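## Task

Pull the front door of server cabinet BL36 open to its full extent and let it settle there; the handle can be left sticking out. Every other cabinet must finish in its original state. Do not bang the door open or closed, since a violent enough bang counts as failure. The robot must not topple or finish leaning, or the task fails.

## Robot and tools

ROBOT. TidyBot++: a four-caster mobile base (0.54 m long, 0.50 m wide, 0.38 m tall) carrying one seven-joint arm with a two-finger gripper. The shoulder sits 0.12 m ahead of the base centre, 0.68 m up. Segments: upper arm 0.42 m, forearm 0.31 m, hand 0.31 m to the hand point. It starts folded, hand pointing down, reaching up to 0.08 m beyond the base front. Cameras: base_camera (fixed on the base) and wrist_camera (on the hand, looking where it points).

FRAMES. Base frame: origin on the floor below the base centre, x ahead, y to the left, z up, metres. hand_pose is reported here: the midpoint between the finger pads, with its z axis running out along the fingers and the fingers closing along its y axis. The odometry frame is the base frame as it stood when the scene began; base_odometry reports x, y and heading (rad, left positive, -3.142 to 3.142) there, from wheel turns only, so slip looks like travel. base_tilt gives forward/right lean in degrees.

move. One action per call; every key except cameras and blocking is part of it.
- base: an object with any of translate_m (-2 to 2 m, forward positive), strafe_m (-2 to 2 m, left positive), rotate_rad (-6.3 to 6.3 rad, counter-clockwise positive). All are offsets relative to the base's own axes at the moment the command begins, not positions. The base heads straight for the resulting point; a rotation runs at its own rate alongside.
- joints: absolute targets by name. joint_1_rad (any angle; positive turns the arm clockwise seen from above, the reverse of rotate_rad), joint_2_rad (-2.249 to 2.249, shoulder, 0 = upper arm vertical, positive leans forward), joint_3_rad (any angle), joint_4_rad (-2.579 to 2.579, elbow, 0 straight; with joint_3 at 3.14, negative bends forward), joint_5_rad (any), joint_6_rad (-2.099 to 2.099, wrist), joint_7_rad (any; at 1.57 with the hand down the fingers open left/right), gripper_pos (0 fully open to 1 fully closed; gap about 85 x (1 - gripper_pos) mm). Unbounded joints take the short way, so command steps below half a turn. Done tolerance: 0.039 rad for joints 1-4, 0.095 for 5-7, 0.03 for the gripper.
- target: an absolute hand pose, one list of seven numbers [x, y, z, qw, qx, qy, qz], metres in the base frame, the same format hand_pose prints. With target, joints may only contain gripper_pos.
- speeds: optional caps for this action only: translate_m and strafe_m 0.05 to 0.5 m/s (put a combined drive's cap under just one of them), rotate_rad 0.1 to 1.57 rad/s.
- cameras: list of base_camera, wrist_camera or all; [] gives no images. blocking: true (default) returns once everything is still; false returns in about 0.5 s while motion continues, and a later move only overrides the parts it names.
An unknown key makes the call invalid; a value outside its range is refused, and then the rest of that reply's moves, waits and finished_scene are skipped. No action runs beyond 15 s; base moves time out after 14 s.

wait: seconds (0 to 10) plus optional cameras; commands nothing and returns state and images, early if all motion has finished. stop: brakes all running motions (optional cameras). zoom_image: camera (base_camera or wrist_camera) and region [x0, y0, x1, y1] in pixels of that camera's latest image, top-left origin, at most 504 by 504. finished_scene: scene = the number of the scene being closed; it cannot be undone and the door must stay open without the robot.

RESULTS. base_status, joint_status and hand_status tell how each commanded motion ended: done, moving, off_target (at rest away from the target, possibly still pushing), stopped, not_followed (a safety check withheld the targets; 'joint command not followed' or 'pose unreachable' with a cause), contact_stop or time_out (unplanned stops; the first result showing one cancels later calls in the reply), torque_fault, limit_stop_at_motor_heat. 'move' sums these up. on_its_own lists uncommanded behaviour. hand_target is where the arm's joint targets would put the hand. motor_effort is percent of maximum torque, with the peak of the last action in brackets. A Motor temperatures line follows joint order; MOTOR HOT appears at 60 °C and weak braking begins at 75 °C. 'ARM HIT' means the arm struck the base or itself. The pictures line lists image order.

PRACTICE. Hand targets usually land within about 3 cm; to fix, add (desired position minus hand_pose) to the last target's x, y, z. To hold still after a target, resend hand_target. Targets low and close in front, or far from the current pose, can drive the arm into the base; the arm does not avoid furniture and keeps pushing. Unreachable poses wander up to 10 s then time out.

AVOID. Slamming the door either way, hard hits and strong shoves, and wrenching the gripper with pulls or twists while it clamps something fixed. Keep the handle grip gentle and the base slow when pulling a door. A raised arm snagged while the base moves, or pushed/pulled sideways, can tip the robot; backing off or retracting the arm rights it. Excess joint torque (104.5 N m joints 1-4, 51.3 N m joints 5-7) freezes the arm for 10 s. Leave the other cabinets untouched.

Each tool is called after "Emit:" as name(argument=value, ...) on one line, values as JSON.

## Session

Emit:
move()

Scene clock: 0.00 s.
Motor temperatures (°C): [33 33 32 33 39 43 37]
base_odometry: x=+0.000 y=+0.000 heading=+0.000
base_tilt: forward=+0.3 right=-0.5
base_status: not commanded
joint_positions: joint_1_rad=-0.039 joint_2_rad=-0.335 joint_3_rad=+3.122 joint_4_rad=-2.519 joint_5_rad=+0.041 joint_6_rad=-0.838 joint_7_rad=+1.548 gripper_pos=+0.000
joint_status: not commanded
motor_effort: joint_1_rad=+0 joint_2_rad=-2 joint_3_rad=+0 joint_4_rad=+12 joint_5_rad=+1 joint_6_rad=+1 joint_7_rad=-1
hand_pose: x=+0.2748 y=+0.0001 z=+0.5892 quat_wxyz=(+0.017, +0.998, +0.030, +0.060) (m; base frame)
hand_target: x=+0.2742 y=+0.0000 z=+0.5888 quat_wxyz=(+0.017, +0.998, +0.030, +0.059) (m; base frame)
hand_status: not commanded
pictures: base_camera, wrist_camera
camera_calibration:
wrist_camera: T_world_to_cam=[[0.0208911, -0.999308, 0.0307782, -0.0224402], [-0.996352, -0.0233572, -0.0820742, 0.371018], [0.0827363, -0.0289513, -0.996151, 0.701648], [0, 0, 0, 1]] pos_world=[0.312082, 0.00655493, 0.730089]

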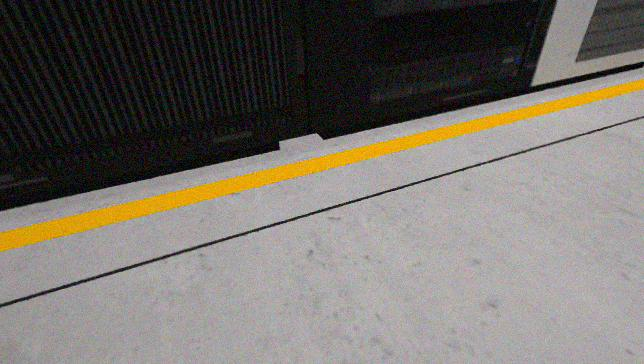

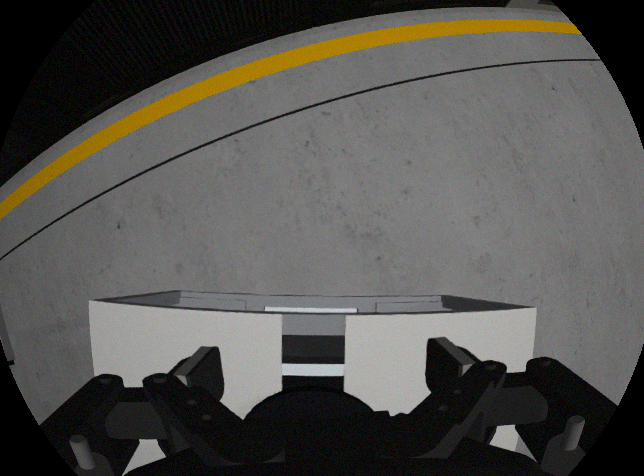

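Emit:
move(joints={"joint_1_rad": 0.0, "joint_2_rad": -0.61, "joint_3_rad": 3.1416, "joint_4_rad": -1.93, "joint_5_rad": 0.0, "joint_6_rad": -0.2, "joint_7_rad": 1.57}, base={"rotate_rad": 0.356}, cameras=["base_camera", "wrist_camera"])

Scene clock: 3.10 s.
Motor temperatures (°C): [33 33 32 33 39 43 37]
move: done
base_odometry: x=+0.000 y=+0.000 heading=+0.355
base_tilt: forward=+0.3 right=-0.5
base_status: done
joint_positions: joint_1_rad=-0.024 joint_2_rad=-0.605 joint_3_rad=+3.128 joint_4_rad=-1.936 joint_5_rad=+0.041 joint_6_rad=-0.235 joint_7_rad=+1.548 gripper_pos=+0.000
joint_status: all done
motor_effort: joint_1_rad=-1(2) joint_2_rad=-1(7) joint_3_rad=+0(2) joint_4_rad=+21(21) joint_5_rad=+1(2) joint_6_rad=+9(10) joint_7_rad=-1(2)
hand_pose: x=+0.4961 y=+0.0149 z=+1.1038 quat_wxyz=(+0.000, +0.705, +0.018, +0.709) (m; base frame)
hand_target: x=+0.4934 y=+0.0013 z=+1.1205 quat_wxyz=(+0.000, +0.689, +0.000, +0.725) (m; base frame)
hand_status: not commanded
pictures: base_camera, wrist_camera
camera_calibration:
wrist_camera: T_world_to_cam=[[0.027794, -0.999533, -0.0126982, 0.0164599], [-0.0340379, 0.0117494, -0.999351, 1.16861], [0.999034, 0.0282082, -0.0336954, -0.321431], [0, 0, 0, 1]] pos_world=[0.360441, 0.0117887, 1.15723]

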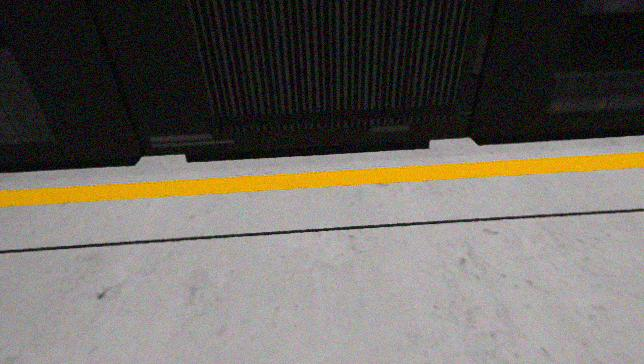

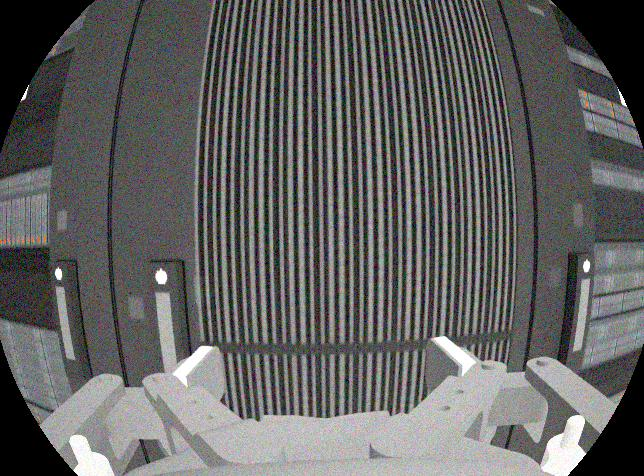

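Emit:
zoom_image(camera="wrist_camera", region=[400, 0, 644, 200])

Emit:
zoom_image(camera="wrist_camera", region=[30, 180, 230, 400])

Scaled by 2.066.

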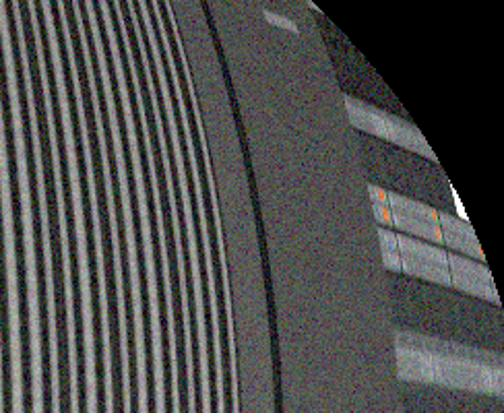

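Scaled by 2.291.

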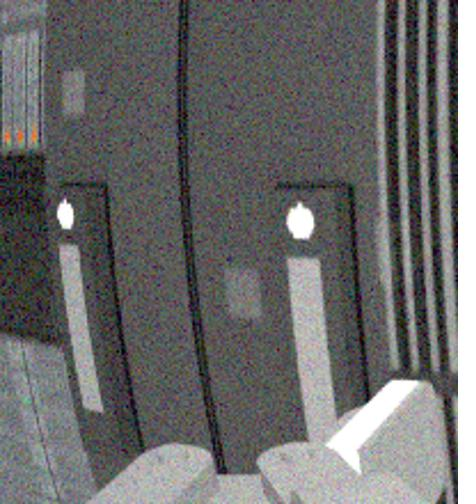

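Emit:
zoom_image(camera="base_camera", region=[100, 60, 480, 190])

Emit:
move(joints={"joint_6_rad": 0.7}, cameras=["wrist_camera"])

Scaled by 1.326.

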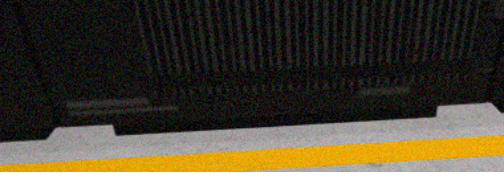

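Scene clock: 5.60 s.
Motor temperatures (°C): [33 33 32 33 39 43 37]
move: done
base_odometry: x=+0.000 y=+0.000 heading=+0.355
base_tilt: forward=+0.2 right=-0.5
base_status: not commanded
joint_positions: joint_1_rad=-0.024 joint_2_rad=-0.610 joint_3_rad=+3.128 joint_4_rad=-1.930 joint_5_rad=+0.041 joint_6_rad=+0.667 joint_7_rad=+1.548 gripper_pos=+0.000
joint_status: all done
motor_effort: joint_1_rad=-1(1) joint_2_rad=+1(3) joint_3_rad=+1(1) joint_4_rad=+18(23) joint_5_rad=+0(1) joint_6_rad=+6(12) joint_7_rad=-1(2)
hand_pose: x=+0.3706 y=+0.0234 z=+1.3516 quat_wxyz=(-0.015, +0.320, +0.023, +0.947) (m; base frame)
hand_target: x=+0.3634 y=+0.0013 z=+1.3581 quat_wxyz=(+0.000, +0.305, +0.000, +0.952) (m; base frame)
hand_status: not commanded
pictures: wrist_camera
camera_calibration:
wrist_camera: T_world_to_cam=[[0.0742592, -0.997155, 0.0129243, -0.0202712], [0.768461, 0.0489587, -0.638021, 0.625219], [0.635573, 0.0573107, 0.769911, -1.14005], [0, 0, 0, 1]] pos_world=[0.245631, 0.0145135, 1.2769]

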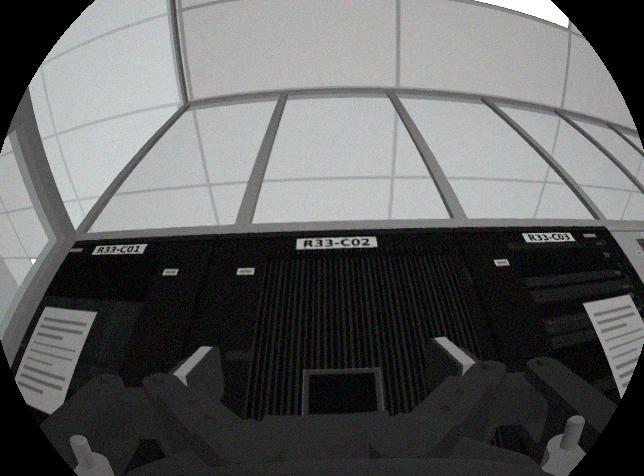

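Emit:
zoom_image(camera="wrist_camera", region=[60, 225, 280, 290])

Emit:
zoom_image(camera="wrist_camera", region=[460, 215, 644, 285])

Scaled by 2.291.

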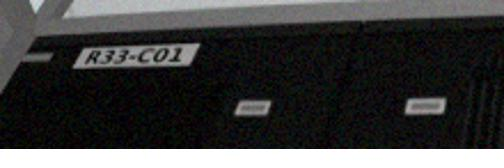

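Scaled by 2.739.

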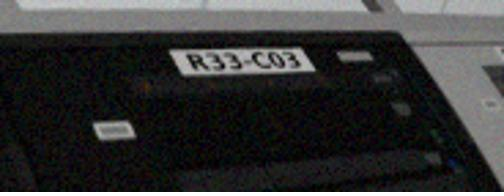

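Emit:
zoom_image(camera="wrist_camera", region=[232, 262, 262, 282])

Emit:
zoom_image(camera="wrist_camera", region=[488, 252, 518, 272])

Emit:
zoom_image(camera="wrist_camera", region=[155, 262, 185, 282])

Scaled by 16.800.

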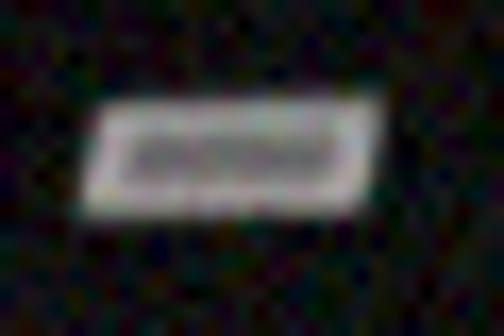

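Scaled by 16.800.

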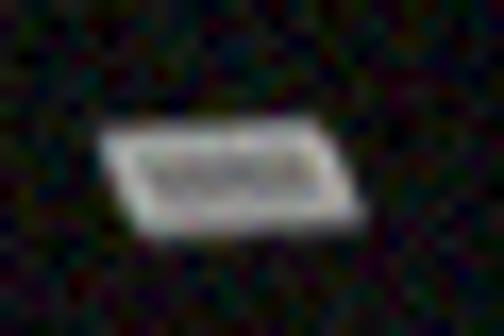

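Scaled by 16.800.

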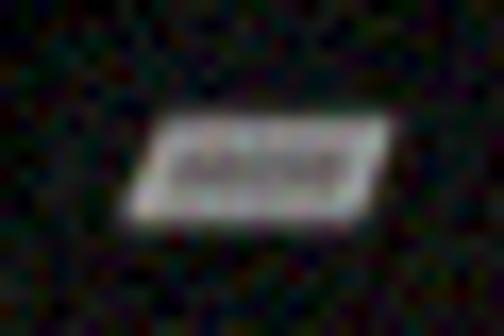

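Emit:
move(joints={"joint_2_rad": -0.1, "joint_4_rad": -0.9, "joint_6_rad": -0.3}, cameras=["wrist_camera", "base_camera"])

Scene clock: 10.57 s.
Motor temperatures (°C): [33 33 32 34 39 43 37]
move: done
base_odometry: x=+0.000 y=+0.000 heading=+0.355
base_tilt: forward=+0.3 right=-0.5
base_status: not commanded
joint_positions: joint_1_rad=-0.024 joint_2_rad=-0.106 joint_3_rad=+3.128 joint_4_rad=-0.913 joint_5_rad=+0.041 joint_6_rad=-0.260 joint_7_rad=+1.548 gripper_pos=+0.000
joint_status: all done
motor_effort: joint_1_rad=+0(1) joint_2_rad=-14(15) joint_3_rad=+0(1) joint_4_rad=+16(20) joint_5_rad=+1(1) joint_6_rad=+8(9) joint_7_rad=-1(2)
hand_pose: x=+0.5737 y=+0.0162 z=+1.4679 quat_wxyz=(-0.005, +0.508, +0.010, +0.861) (m; base frame)
hand_target: x=+0.5799 y=+0.0013 z=+1.4607 quat_wxyz=(+0.000, +0.523, +0.000, +0.853) (m; base frame)
hand_status: not commanded
pictures: base_camera, wrist_camera
camera_calibration:
wrist_camera: T_world_to_cam=[[0.0400021, -0.998985, -0.0207177, 0.0249783], [0.448213, 0.0364711, -0.893182, 1.10224], [0.893031, 0.0264432, 0.449217, -1.03472], [0, 0, 0, 1]] pos_world=[0.428998, 0.0121143, 1.44983]

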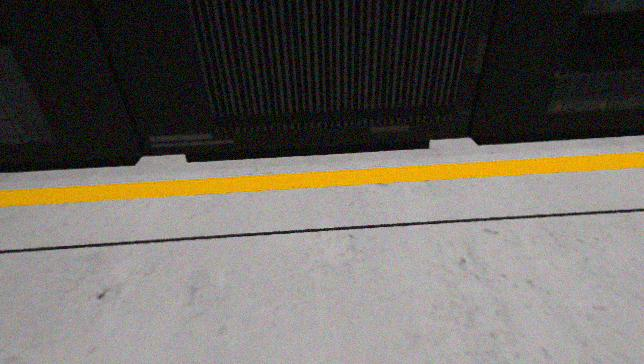

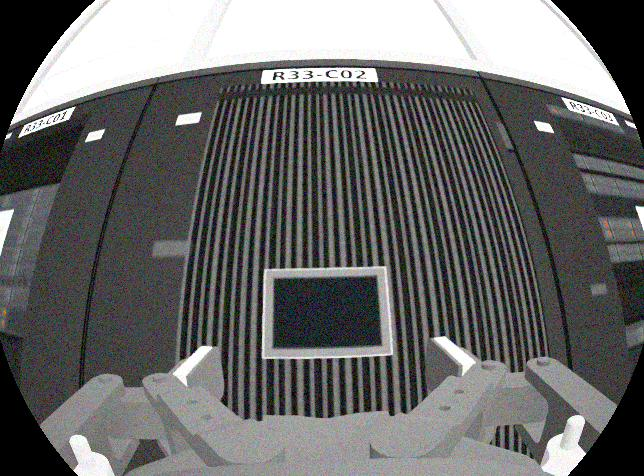

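Emit:
zoom_image(camera="wrist_camera", region=[170, 108, 206, 130])

Emit:
zoom_image(camera="wrist_camera", region=[80, 110, 260, 280])

Emit:
zoom_image(camera="wrist_camera", region=[470, 90, 644, 310])

Scaled by 14.000.

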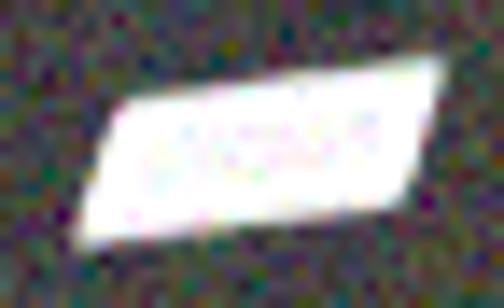

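Scaled by 2.800.

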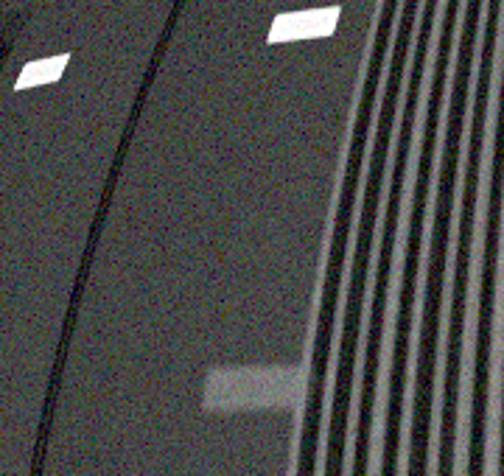

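Scaled by 2.291.

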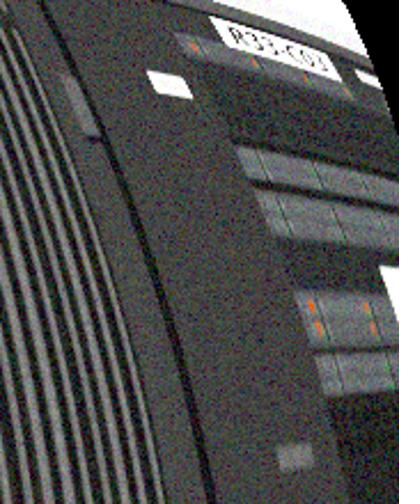

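Emit:
move(joints={"joint_2_rad": -0.61, "joint_4_rad": -1.95, "joint_6_rad": 0.1}, base={"rotate_rad": -0.9}, cameras=["wrist_camera", "base_camera"])

Scene clock: 14.60 s.
Motor temperatures (°C): [33 33 32 34 39 43 37]
move: done
base_odometry: x=+0.000 y=+0.000 heading=-0.544
base_tilt: forward=+0.3 right=-0.5
base_status: done
joint_positions: joint_1_rad=-0.014 joint_2_rad=-0.597 joint_3_rad=+3.144 joint_4_rad=-1.928 joint_5_rad=+0.041 joint_6_rad=+0.065 joint_7_rad=+1.548 gripper_pos=+0.000
joint_status: all done
motor_effort: joint_1_rad=+0(2) joint_2_rad=+0(15) joint_3_rad=+1(3) joint_4_rad=+21(21) joint_5_rad=+0(1) joint_6_rad=+9(10) joint_7_rad=-1(2)
hand_pose: x=+0.4846 y=+0.0059 z=+1.1977 quat_wxyz=(+0.001, +0.592, +0.010, +0.806) (m; base frame)
hand_target: x=+0.4784 y=+0.0013 z=+1.1997 quat_wxyz=(+0.000, +0.581, +0.000, +0.814) (m; base frame)
hand_status: not commanded
pictures: base_camera, wrist_camera
camera_calibration:
wrist_camera: T_world_to_cam=[[0.022858, -0.999567, -0.0185233, 0.0183801], [0.262965, 0.0238871, -0.964509, 1.07648], [0.964534, 0.0171758, 0.263398, -0.645548], [0, 0, 0, 1]] pos_world=[0.339155, 0.00374588, 1.20866]

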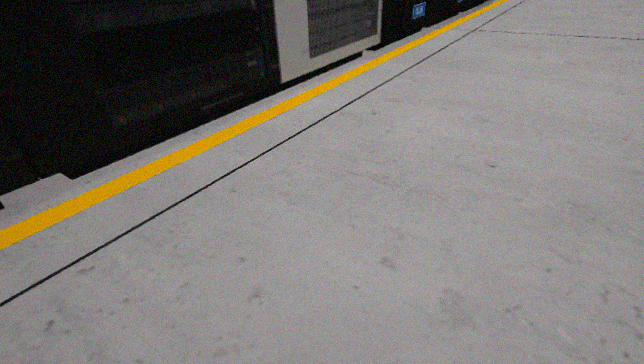

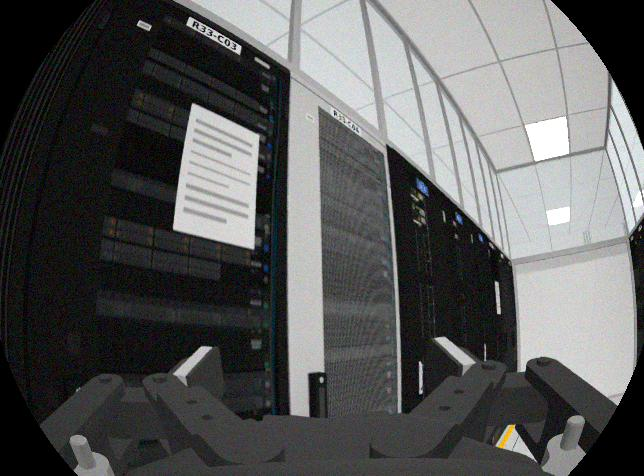

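Emit:
move()

Scene clock: 16.00 s.
Motor temperatures (°C): [33 33 32 34 39 43 37]
base_odometry: x=+0.000 y=+0.000 heading=-0.544
base_tilt: forward=+0.3 right=-0.5
base_status: done
joint_positions: joint_1_rad=-0.014 joint_2_rad=-0.597 joint_3_rad=+3.144 joint_4_rad=-1.928 joint_5_rad=+0.041 joint_6_rad=+0.067 joint_7_rad=+1.548 gripper_pos=+0.000
joint_status: all done
motor_effort: joint_1_rad=-1(2) joint_2_rad=-1(15) joint_3_rad=+0(3) joint_4_rad=+21(21) joint_5_rad=+1(1) joint_6_rad=+9(10) joint_7_rad=-1(2)
hand_pose: x=+0.4845 y=+0.0059 z=+1.1982 quat_wxyz=(+0.001, +0.591, +0.010, +0.807) (m; base frame)
hand_target: x=+0.4784 y=+0.0013 z=+1.1997 quat_wxyz=(+0.000, +0.581, +0.000, +0.814) (m; base frame)
hand_status: not commanded
pictures: base_camera, wrist_camera
camera_calibration:
wrist_camera: T_world_to_cam=[[0.0229521, -0.999566, -0.0184896, 0.0183253], [0.264548, 0.0239077, -0.964076, 1.07571], [0.964099, 0.0172362, 0.264982, -0.647216], [0, 0, 0, 1]] pos_world=[0.338983, 0.00375511, 1.2089]

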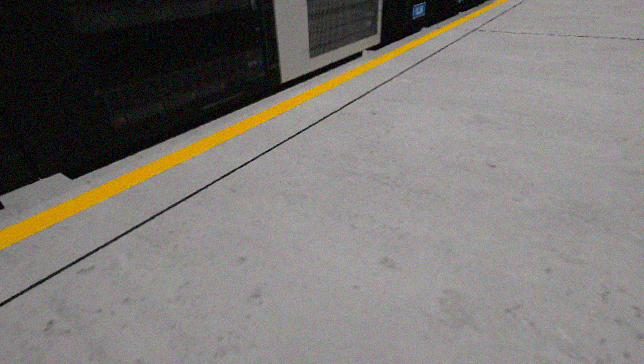

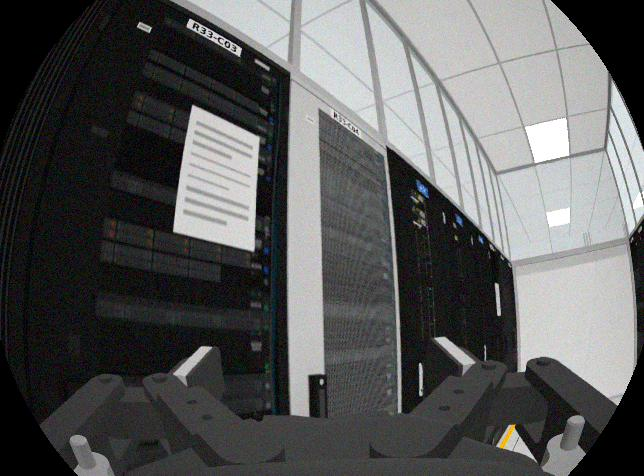

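Emit:
zoom_image(camera="wrist_camera", region=[380, 130, 530, 280])

Emit:
zoom_image(camera="base_camera", region=[380, 0, 520, 60])

Scaled by 3.360.

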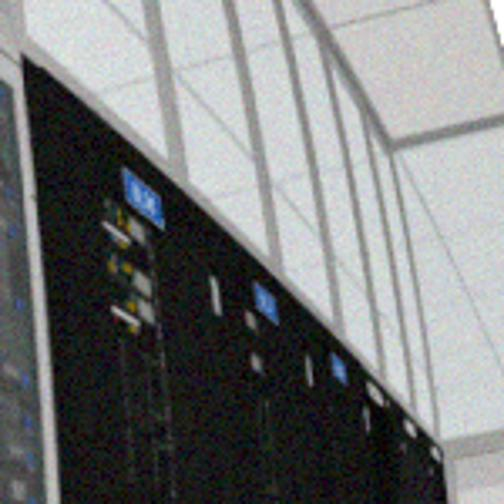

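Scaled by 3.600.

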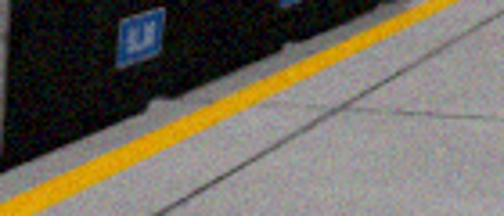

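Emit:
move(base={"translate_m": 0.78, "strafe_m": -0.62}, speeds={"translate_m": 0.4})

Emit:
zoom_image(camera="wrist_camera", region=[150, 0, 400, 200])

Emit:
zoom_image(camera="wrist_camera", region=[350, 100, 550, 260])

Scene clock: 20.63 s.
Motor temperatures (°C): [33 33 32 33 39 43 37]
move: done
base_odometry: x=+0.346 y=-0.934 heading=-0.545
base_tilt: forward=+0.2 right=-0.6
base_status: done
joint_positions: joint_1_rad=-0.014 joint_2_rad=-0.608 joint_3_rad=+3.143 joint_4_rad=-1.929 joint_5_rad=+0.041 joint_6_rad=+0.070 joint_7_rad=+1.548 gripper_pos=+0.000
joint_status: not commanded
motor_effort: joint_1_rad=-1(1) joint_2_rad=+0(3) joint_3_rad=+0(2) joint_4_rad=+20(21) joint_5_rad=+0(1) joint_6_rad=+9(10) joint_7_rad=-2(2)
hand_pose: x=+0.4787 y=+0.0064 z=+1.2026 quat_wxyz=(+0.001, +0.586, +0.010, +0.811) (m; base frame)
hand_target: x=+0.4784 y=+0.0013 z=+1.1997 quat_wxyz=(+0.000, +0.581, +0.000, +0.814) (m; base frame)
hand_status: not commanded
pictures: base_camera, wrist_camera
camera_calibration:
wrist_camera: T_world_to_cam=[[0.0240437, -0.999552, -0.0178342, 0.0177075], [0.277195, 0.0238056, -0.960519, 1.0711], [0.960513, 0.0181509, 0.277643, -0.656373], [0, 0, 0, 1]] pos_world=[0.333125, 0.00411519, 1.21136]

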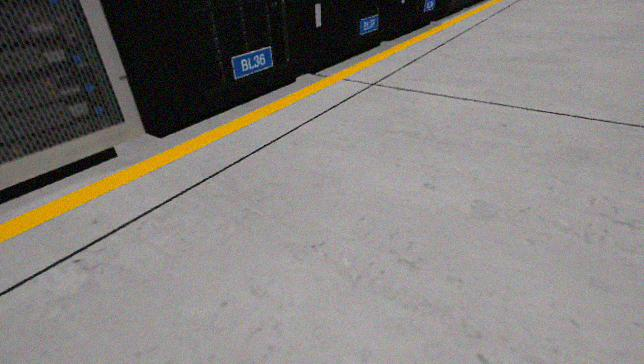

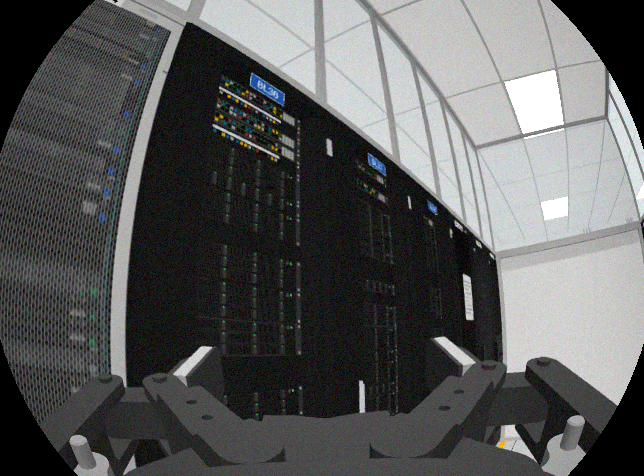

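Scaled by 2.016.

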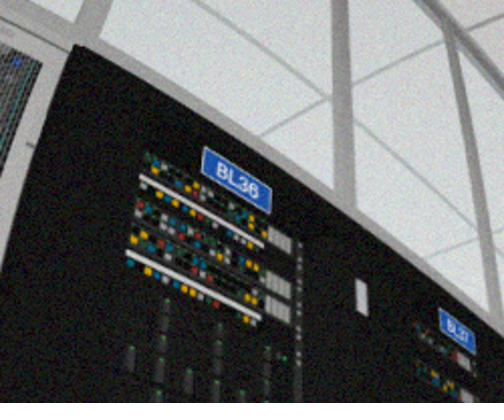

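Scaled by 2.520.

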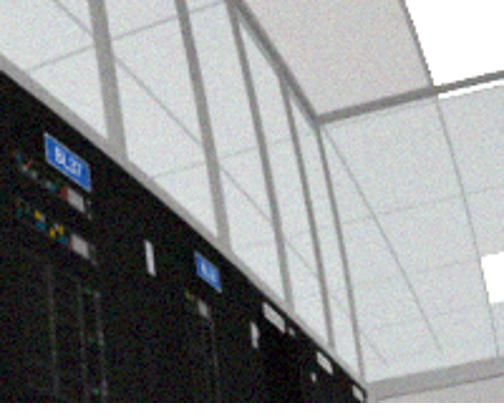

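Emit:
move(base={"translate_m": 0.66, "strafe_m": -0.525, "rotate_rad": 0.9}, speeds={"translate_m": 0.3, "rotate_rad": 0.5})

Scene clock: 25.43 s.
Motor temperatures (°C): [33 33 32 33 39 43 37]
move: done
base_odometry: x=+0.639 y=-1.726 heading=+0.356
base_tilt: forward=+0.2 right=-0.5
base_status: done
joint_positions: joint_1_rad=-0.014 joint_2_rad=-0.611 joint_3_rad=+3.143 joint_4_rad=-1.929 joint_5_rad=+0.041 joint_6_rad=+0.070 joint_7_rad=+1.548 gripper_pos=+0.000
joint_status: not commanded
motor_effort: joint_1_rad=+0(1) joint_2_rad=+0(2) joint_3_rad=+1(2) joint_4_rad=+20(21) joint_5_rad=+0(1) joint_6_rad=+9(9) joint_7_rad=-1(2)
hand_pose: x=+0.4770 y=+0.0063 z=+1.2038 quat_wxyz=(+0.001, +0.584, +0.010, +0.812) (m; base frame)
hand_target: x=+0.4784 y=+0.0013 z=+1.1997 quat_wxyz=(+0.000, +0.581, +0.000, +0.814) (m; base frame)
hand_status: not commanded
pictures: base_camera, wrist_camera
camera_calibration:
wrist_camera: T_world_to_cam=[[0.0238794, -0.999557, -0.0177794, 0.0176858], [0.280652, 0.0237719, -0.959515, 1.06994], [0.959512, 0.0179229, 0.281096, -0.658702], [0, 0, 0, 1]] pos_world=[0.331329, 0.00404922, 1.2121]

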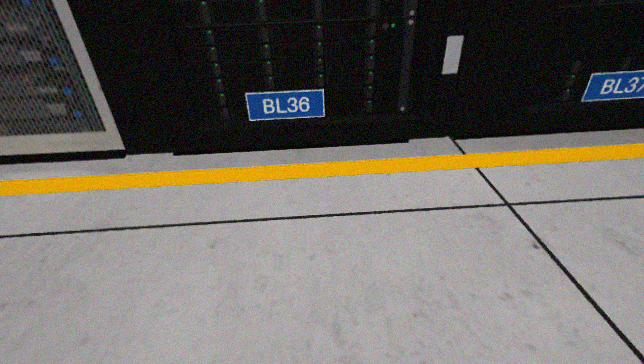

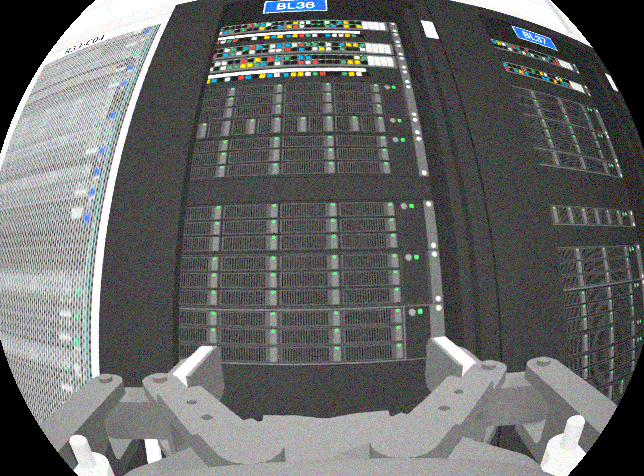

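Emit:
move(joints={"joint_1_rad": 0.0, "joint_2_rad": -0.61, "joint_3_rad": 3.1416, "joint_4_rad": -1.93, "joint_5_rad": 0.0, "joint_6_rad": -0.5, "joint_7_rad": 1.57, "gripper_pos": 1.0}, base={"translate_m": -0.15})

Emit:
zoom_image(camera="wrist_camera", region=[60, 0, 560, 400])

Scene clock: 27.17 s.
Motor temperatures (°C): [33 33 32 33 39 43 37]
move: done
base_odometry: x=+0.498 y=-1.778 heading=+0.356
base_tilt: forward=+0.3 right=-0.5
base_status: done
joint_positions: joint_1_rad=-0.014 joint_2_rad=-0.615 joint_3_rad=+3.143 joint_4_rad=-1.927 joint_5_rad=+0.041 joint_6_rad=-0.470 joint_7_rad=+1.548 gripper_pos=+0.999
joint_status: all done
motor_effort: joint_1_rad=+0(1) joint_2_rad=+0(4) joint_3_rad=+0(1) joint_4_rad=+20(23) joint_5_rad=+1(2) joint_6_rad=+9(11) joint_7_rad=-1(2)
hand_pose: x=+0.4844 y=-0.0002 z=+1.0407 quat_wxyz=(+0.007, +0.778, +0.004, +0.629) (m; base frame)
hand_target: x=+0.4842 y=+0.0013 z=+1.0279 quat_wxyz=(+0.000, +0.789, +0.000, +0.614) (m; base frame)
hand_status: not commanded
pictures: base_camera, wrist_camera
camera_calibration:
wrist_camera: T_world_to_cam=[[-0.00831385, -0.999748, -0.0208617, 0.0269208], [-0.246256, 0.0222669, -0.968949, 1.1765], [0.969169, -0.00291838, -0.246379, -0.0755969], [0, 0, 0, 1]] pos_world=[0.363211, 0.00049629, 1.12191]

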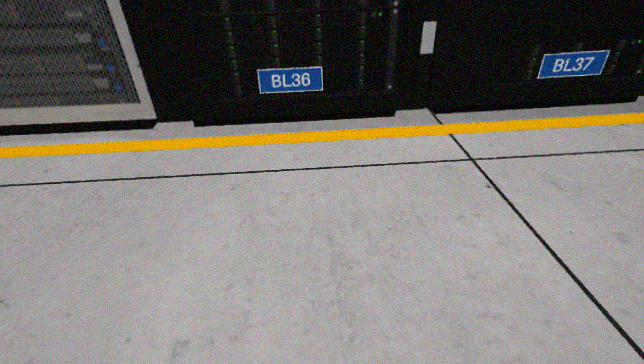

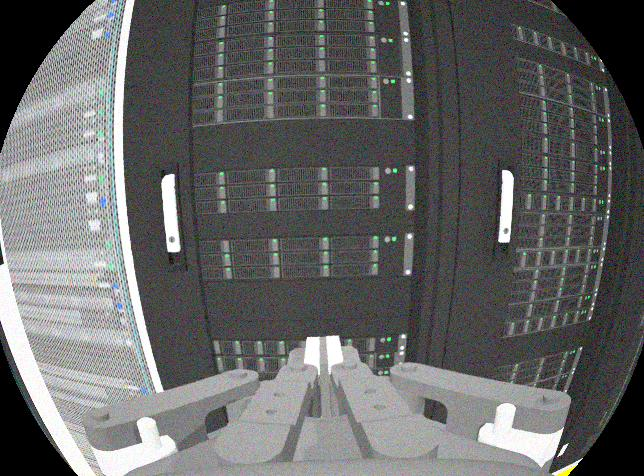

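Scaled by 1.008.

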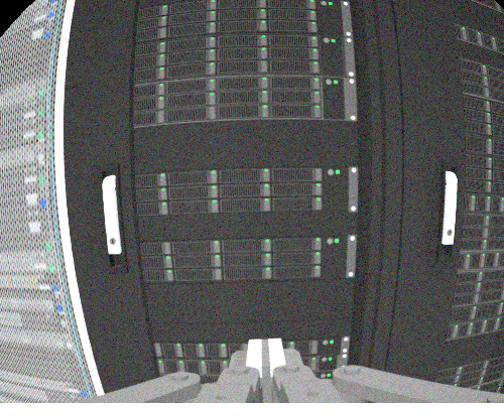

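Emit:
zoom_image(camera="wrist_camera", region=[120, 150, 230, 290])

Scaled by 3.600.

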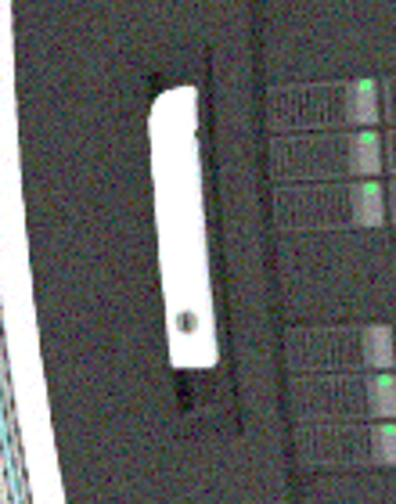

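Emit:
move(joints={"joint_1_rad": 1.9, "joint_2_rad": -0.61, "joint_3_rad": 3.1416, "joint_4_rad": -1.93, "joint_5_rad": 0.0, "joint_6_rad": -0.4, "joint_7_rad": 1.57, "gripper_pos": 1.0}, cameras=["wrist_camera"])

Scene clock: 31.93 s.
Motor temperatures (°C): [33 33 32 34 39 43 37]
move: done
base_odometry: x=+0.498 y=-1.778 heading=+0.356
base_tilt: forward=+0.3 right=-0.5
base_status: not commanded
joint_positions: joint_1_rad=+1.877 joint_2_rad=-0.615 joint_3_rad=+3.143 joint_4_rad=-1.927 joint_5_rad=+0.041 joint_6_rad=-0.434 joint_7_rad=+1.548 gripper_pos=+0.999
joint_status: all done
motor_effort: joint_1_rad=+0(2) joint_2_rad=+0(2) joint_3_rad=+1(1) joint_4_rad=+21(22) joint_5_rad=+0(2) joint_6_rad=+10(10) joint_7_rad=-1(3)
hand_pose: x=+0.0035 y=-0.3489 z=+1.0517 quat_wxyz=(+0.525, +0.452, -0.618, +0.370) (m; base frame)
hand_target: x=+0.0002 y=-0.3518 z=+1.0584 quat_wxyz=(+0.531, +0.441, -0.617, +0.380) (m; base frame)
hand_status: not commanded
pictures: wrist_camera
camera_calibration:
wrist_camera: T_world_to_cam=[[-0.946938, 0.320716, -0.0212008, 0.13886], [0.0873937, 0.193438, -0.977212, 1.14379], [-0.309306, -0.927212, -0.211203, 0.0371356], [0, 0, 0, 1]] pos_world=[0.0430172, -0.231356, 1.12852]

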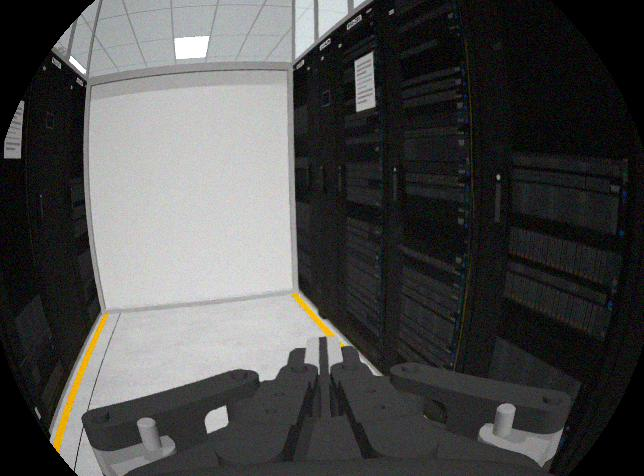

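Emit:
move(base={"translate_m": 0.2, "strafe_m": 0.31}, joints={"joint_1_rad": 0.0, "joint_2_rad": -0.42, "joint_3_rad": 3.1416, "joint_4_rad": -2.42, "joint_5_rad": 0.0, "joint_6_rad": 0.45, "joint_7_rad": 1.57, "gripper_pos": 1.0})

Emit:
zoom_image(camera="wrist_camera", region=[220, 80, 420, 380])

Scene clock: 41.43 s.
Motor temperatures (°C): [33 33 32 34 39 43 37]
move: done
base_odometry: x=+0.577 y=-1.418 heading=+0.357
base_tilt: forward=+0.3 right=-0.5
base_status: done
joint_positions: joint_1_rad=+0.023 joint_2_rad=-0.432 joint_3_rad=+3.143 joint_4_rad=-2.396 joint_5_rad=+0.041 joint_6_rad=+0.414 joint_7_rad=+1.548 gripper_pos=+0.999
joint_status: all done
motor_effort: joint_1_rad=-1(2) joint_2_rad=-6(7) joint_3_rad=+0(2) joint_4_rad=+19(22) joint_5_rad=+1(2) joint_6_rad=+10(11) joint_7_rad=-1(3)
hand_pose: x=+0.5445 y=-0.0038 z=+0.9496 quat_wxyz=(+0.008, +0.700, +0.003, +0.714) (m; base frame)
hand_target: x=+0.5445 y=+0.0013 z=+0.9417 quat_wxyz=(+0.000, +0.700, +0.000, +0.714) (m; base frame)
hand_status: not commanded
pictures: base_camera, wrist_camera
camera_calibration:
wrist_camera: T_world_to_cam=[[-0.0044541, -0.999728, -0.0228972, 0.0217953], [-0.0179219, 0.0229736, -0.999575, 1.00786], [0.999829, -0.00404184, -0.0180193, -0.389857], [0, 0, 0, 1]] pos_world=[0.40795, -0.00294043, 1.0009]

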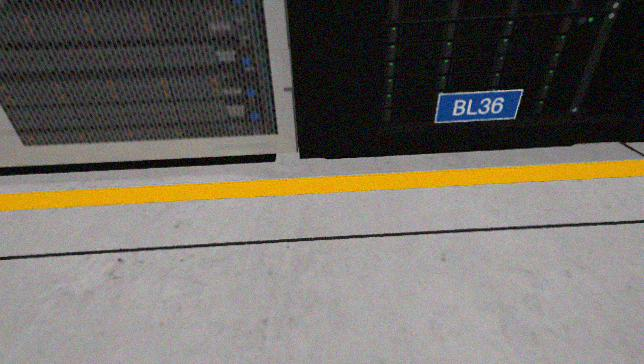

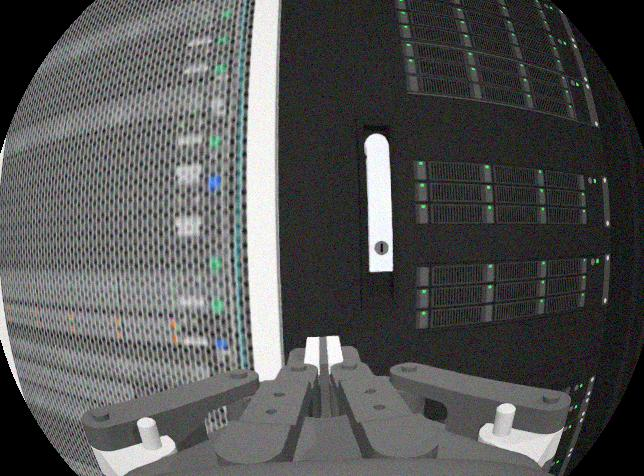

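Scaled by 1.680.

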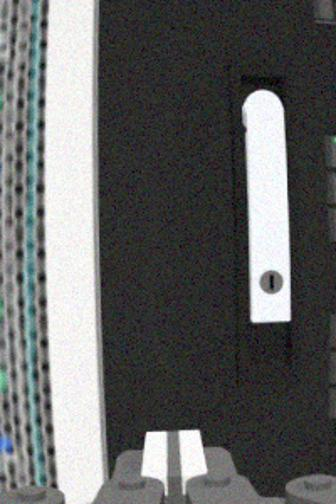

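Emit:
move(base={"translate_m": 0.09, "strafe_m": -0.047, "rotate_rad": -0.02}, cameras=["wrist_camera"])

Emit:
zoom_image(camera="wrist_camera", region=[240, 160, 400, 380])

Scene clock: 45.17 s.
Motor temperatures (°C): [33 33 32 34 39 43 37]
move: done
base_odometry: x=+0.678 y=-1.430 heading=+0.337
base_tilt: forward=+0.3 right=-0.6
base_status: done
joint_positions: joint_1_rad=+0.020 joint_2_rad=-0.419 joint_3_rad=+3.143 joint_4_rad=-2.399 joint_5_rad=+0.041 joint_6_rad=+0.419 joint_7_rad=+1.548 gripper_pos=+0.999
joint_status: not commanded
motor_effort: joint_1_rad=+0(1) joint_2_rad=-6(8) joint_3_rad=+0(2) joint_4_rad=+20(21) joint_5_rad=+1(1) joint_6_rad=+10(10) joint_7_rad=-1(2)
hand_pose: x=+0.5476 y=-0.0026 z=+0.9442 quat_wxyz=(+0.007, +0.704, +0.004, +0.710) (m; base frame)
hand_target: x=+0.5445 y=+0.0013 z=+0.9417 quat_wxyz=(+0.000, +0.700, +0.000, +0.714) (m; base frame)
hand_status: not commanded
pictures: wrist_camera
camera_calibration:
wrist_camera: T_world_to_cam=[[-0.00170955, -0.999731, -0.0231152, 0.0215889], [-0.0284643, 0.0231545, -0.999327, 1.00802], [0.999593, -0.00105044, -0.0284963, -0.383042], [0, 0, 0, 1]] pos_world=[0.411616, -0.00215949, 0.996926]

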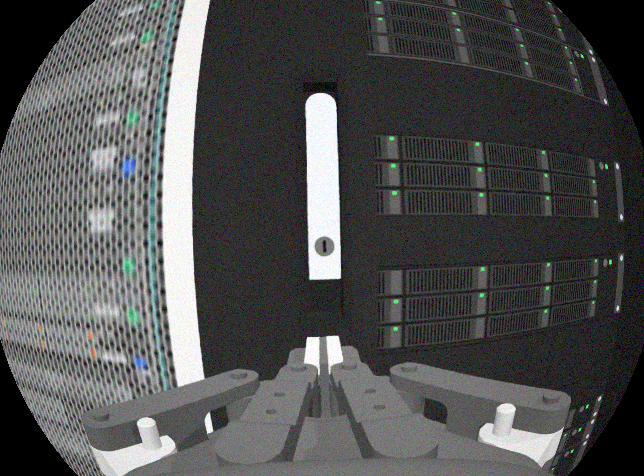

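Scaled by 2.291.

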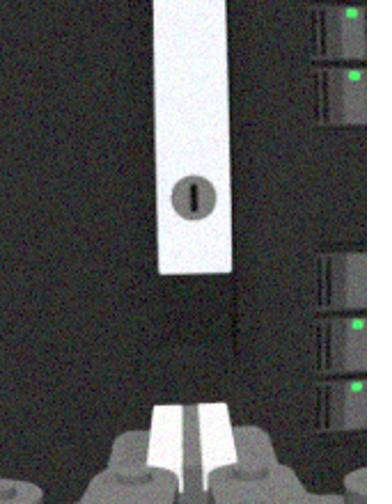

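Emit:
move(base={"translate_m": 0.055, "strafe_m": -0.002}, joints={"joint_1_rad": 0.0, "joint_2_rad": -0.4475, "joint_3_rad": 3.1416, "joint_4_rad": -2.3485, "joint_5_rad": 0.0, "joint_6_rad": 0.312, "joint_7_rad": 1.57, "gripper_pos": 1.0}, cameras=["wrist_camera"])

Emit:
zoom_image(camera="wrist_camera", region=[240, 160, 400, 380])

Scene clock: 47.40 s.
Motor temperatures (°C): [33 33 32 34 39 43 37]
move: done
base_odometry: x=+0.731 y=-1.414 heading=+0.337
base_tilt: forward=+0.3 right=-0.5
base_status: done
joint_positions: joint_1_rad=+0.020 joint_2_rad=-0.439 joint_3_rad=+3.143 joint_4_rad=-2.350 joint_5_rad=+0.041 joint_6_rad=+0.338 joint_7_rad=+1.548 gripper_pos=+0.999
joint_status: all done
motor_effort: joint_1_rad=-1(1) joint_2_rad=-6(9) joint_3_rad=+0(1) joint_4_rad=+20(21) joint_5_rad=+0(1) joint_6_rad=+10(11) joint_7_rad=-1(2)
hand_pose: x=+0.5478 y=-0.0035 z=+0.9572 quat_wxyz=(+0.008, +0.708, +0.003, +0.706) (m; base frame)
hand_target: x=+0.5456 y=+0.0014 z=+0.9536 quat_wxyz=(+0.000, +0.714, +0.000, +0.701) (m; base frame)
hand_status: not commanded
pictures: wrist_camera
camera_calibration:
wrist_camera: T_world_to_cam=[[-0.00504118, -0.999743, -0.0221172, 0.0217941], [-0.0400635, 0.0223016, -0.998948, 1.02702], [0.999184, -0.00414979, -0.0401656, -0.371517], [0, 0, 0, 1]] pos_world=[0.41247, -0.00265756, 1.0115]

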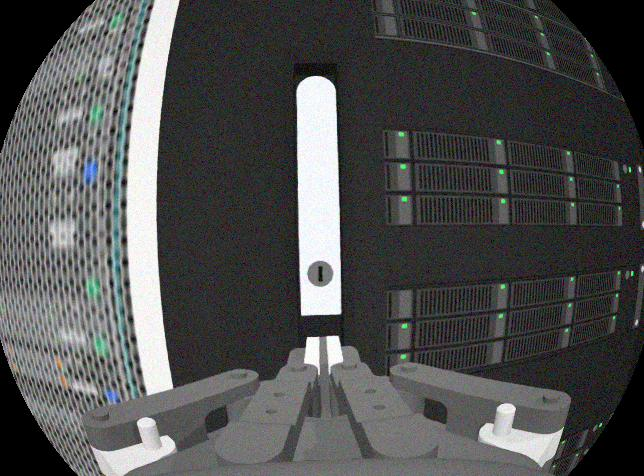

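Scaled by 2.291.

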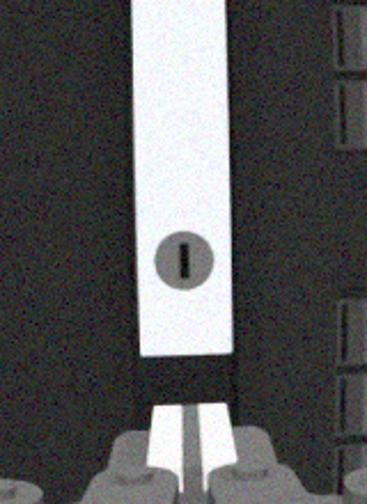

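Emit:
move(base={"translate_m": 0.03}, speeds={"translate_m": 0.1}, joints={"joint_1_rad": 0.0, "joint_2_rad": -0.433, "joint_3_rad": 3.1416, "joint_4_rad": -2.3485, "joint_5_rad": 0.0, "joint_6_rad": 0.312, "joint_7_rad": 1.57, "gripper_pos": 1.0}, cameras=["wrist_camera"])

Emit:
zoom_image(camera="wrist_camera", region=[260, 240, 400, 380])

Scene clock: 49.50 s.
Motor temperatures (°C): [33 32 32 34 39 43 37]
move: done
base_odometry: x=+0.760 y=-1.404 heading=+0.337
base_tilt: forward=+0.3 right=-0.6
base_status: done
joint_positions: joint_1_rad=+0.020 joint_2_rad=-0.431 joint_3_rad=+3.143 joint_4_rad=-2.350 joint_5_rad=+0.041 joint_6_rad=+0.338 joint_7_rad=+1.548 gripper_pos=+0.999
joint_status: all done
motor_effort: joint_1_rad=-1(2) joint_2_rad=-6(8) joint_3_rad=+1(1) joint_4_rad=+20(21) joint_5_rad=+0(1) joint_6_rad=+10(10) joint_7_rad=-1(2)
hand_pose: x=+0.5499 y=-0.0036 z=+0.9540 quat_wxyz=(+0.008, +0.710, +0.003, +0.704) (m; base frame)
hand_target: x=+0.5494 y=+0.0014 z=+0.9473 quat_wxyz=(+0.000, +0.719, +0.000, +0.695) (m; base frame)
hand_status: not commanded
pictures: wrist_camera
camera_calibration:
wrist_camera: T_world_to_cam=[[-0.00520666, -0.999739, -0.0222296, 0.0218904], [-0.0475175, 0.0224521, -0.998618, 1.02769], [0.998857, -0.00414317, -0.047622, -0.366394], [0, 0, 0, 1]] pos_world=[0.414922, -0.00270707, 1.0093]

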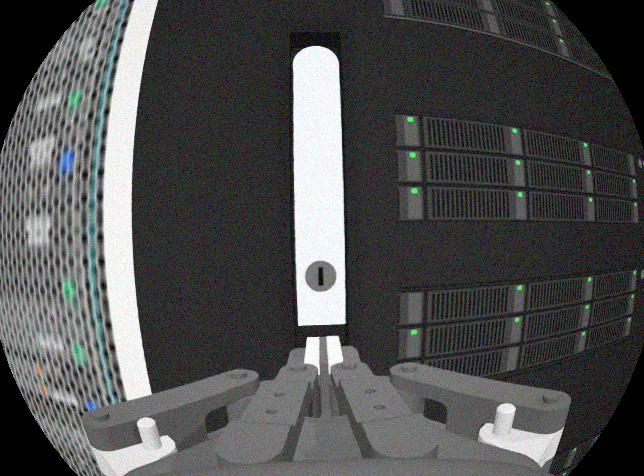

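Scaled by 3.600.

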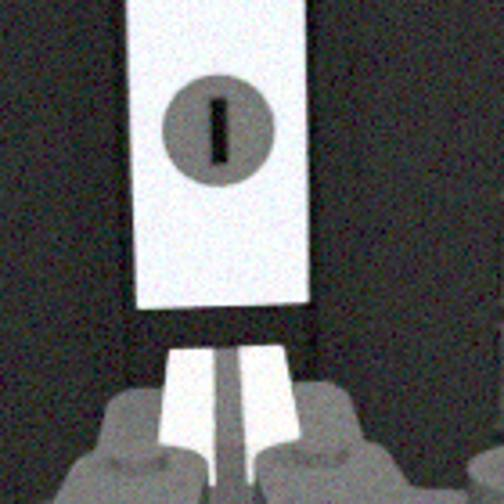

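Emit:
move(base={"translate_m": 0.024}, speeds={"translate_m": 0.1}, cameras=["wrist_camera"])

Emit:
zoom_image(camera="wrist_camera", region=[260, 240, 400, 380])

Scene clock: 50.77 s.
Motor temperatures (°C): [33 32 32 34 39 43 37]
move: done
base_odometry: x=+0.782 y=-1.396 heading=+0.337
base_tilt: forward=+0.2 right=-0.6
base_status: done
joint_positions: joint_1_rad=+0.019 joint_2_rad=-0.444 joint_3_rad=+3.143 joint_4_rad=-2.355 joint_5_rad=+0.041 joint_6_rad=+0.335 joint_7_rad=+1.548 gripper_pos=+0.999
joint_status: not commanded
motor_effort: joint_1_rad=-1(3) joint_2_rad=-2(7) joint_3_rad=+0(2) joint_4_rad=+23(29) joint_5_rad=+1(2) joint_6_rad=+11(13) joint_7_rad=-1(2)
hand_pose: x=+0.5459 y=-0.0031 z=+0.9551 quat_wxyz=(+0.008, +0.709, +0.003, +0.705) (m; base frame)
hand_target: x=+0.5494 y=+0.0014 z=+0.9473 quat_wxyz=(+0.000, +0.719, +0.000, +0.695) (m; base frame)
hand_status: not commanded
pictures: wrist_camera
camera_calibration:
wrist_camera: T_world_to_cam=[[-0.00418295, -0.999745, -0.0221931, 0.021782], [-0.0436664, 0.0223547, -0.998796, 1.0267], [0.999037, -0.00320882, -0.0437487, -0.366132], [0, 0, 0, 1]] pos_world=[0.410703, -0.00235011, 1.00993]

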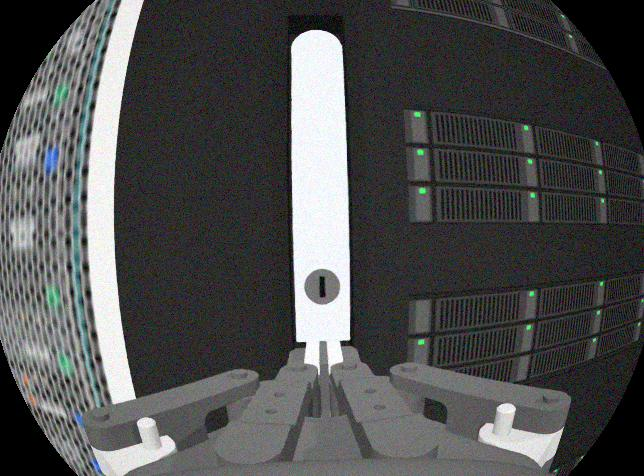

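Scaled by 3.600.

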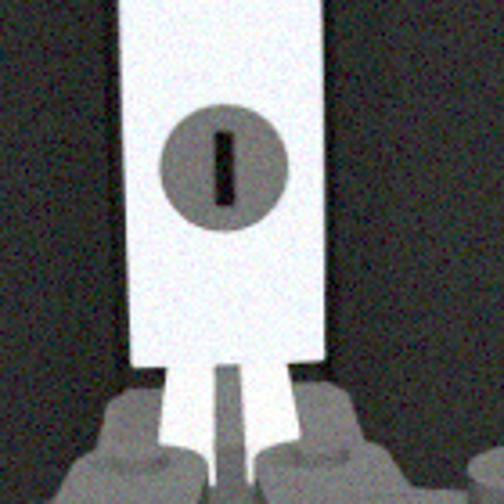

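Emit:
move(joints={"joint_1_rad": 0.0, "joint_2_rad": -0.545, "joint_3_rad": 3.1416, "joint_4_rad": -2.21, "joint_5_rad": 0.0, "joint_6_rad": 0.44, "joint_7_rad": 1.57, "gripper_pos": 1.0}, cameras=["wrist_camera"])

Emit:
zoom_image(camera="wrist_camera", region=[260, 240, 400, 380])

Scene clock: 53.30 s.
Motor temperatures (°C): [33 32 32 34 39 43 37]
move: off_target
base_odometry: x=+0.782 y=-1.396 heading=+0.337
base_tilt: forward=+0.3 right=-0.5
base_status: not commanded
joint_positions: joint_1_rad=+0.019 joint_2_rad=-0.448 joint_3_rad=+3.143 joint_4_rad=-2.351 joint_5_rad=+0.041 joint_6_rad=+0.331 joint_7_rad=+1.548 gripper_pos=+0.999
joint_status: joint_2_rad off_target (ended at -0.448, target -0.545); joint_4_rad off_target (ended at -2.351, target -2.210); joint_6_rad off_target (ended at +0.331, target +0.440); the others done
motor_effort: joint_1_rad=+0(2) joint_2_rad=-20(20) joint_3_rad=+0(1) joint_4_rad=+44(44) joint_5_rad=+0(1) joint_6_rad=+29(30) joint_7_rad=-1(2)
hand_pose: x=+0.5452 y=-0.0031 z=+0.9583 quat_wxyz=(+0.008, +0.707, +0.003, +0.707) (m; base frame)
hand_target: x=+0.5067 y=+0.0013 z=+1.1176 quat_wxyz=(+0.000, +0.575, +0.000, +0.818) (m; base frame)
hand_status: not commanded
pictures: wrist_camera
camera_calibration:
wrist_camera: T_world_to_cam=[[-0.00422717, -0.999747, -0.0220717, 0.0217241], [-0.038978, 0.0222198, -0.998993, 1.02752], [0.999231, -0.00336261, -0.039062, -0.369898], [0, 0, 0, 1]] pos_world=[0.409756, -0.00235649, 1.01252]

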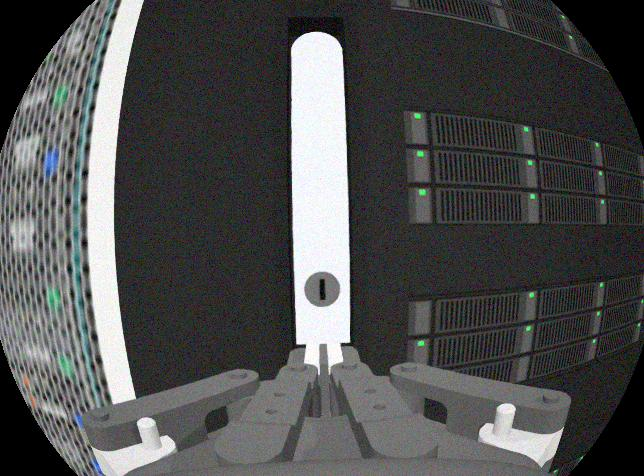

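Scaled by 3.600.

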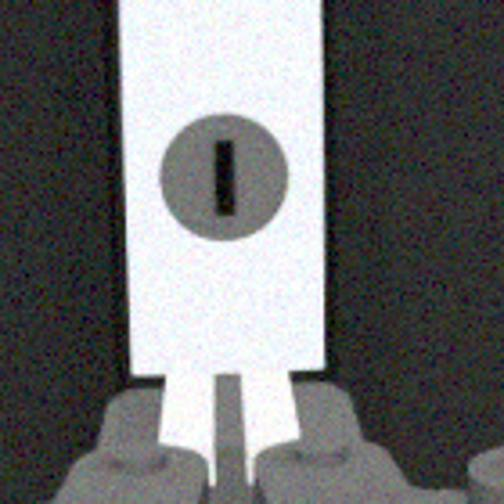

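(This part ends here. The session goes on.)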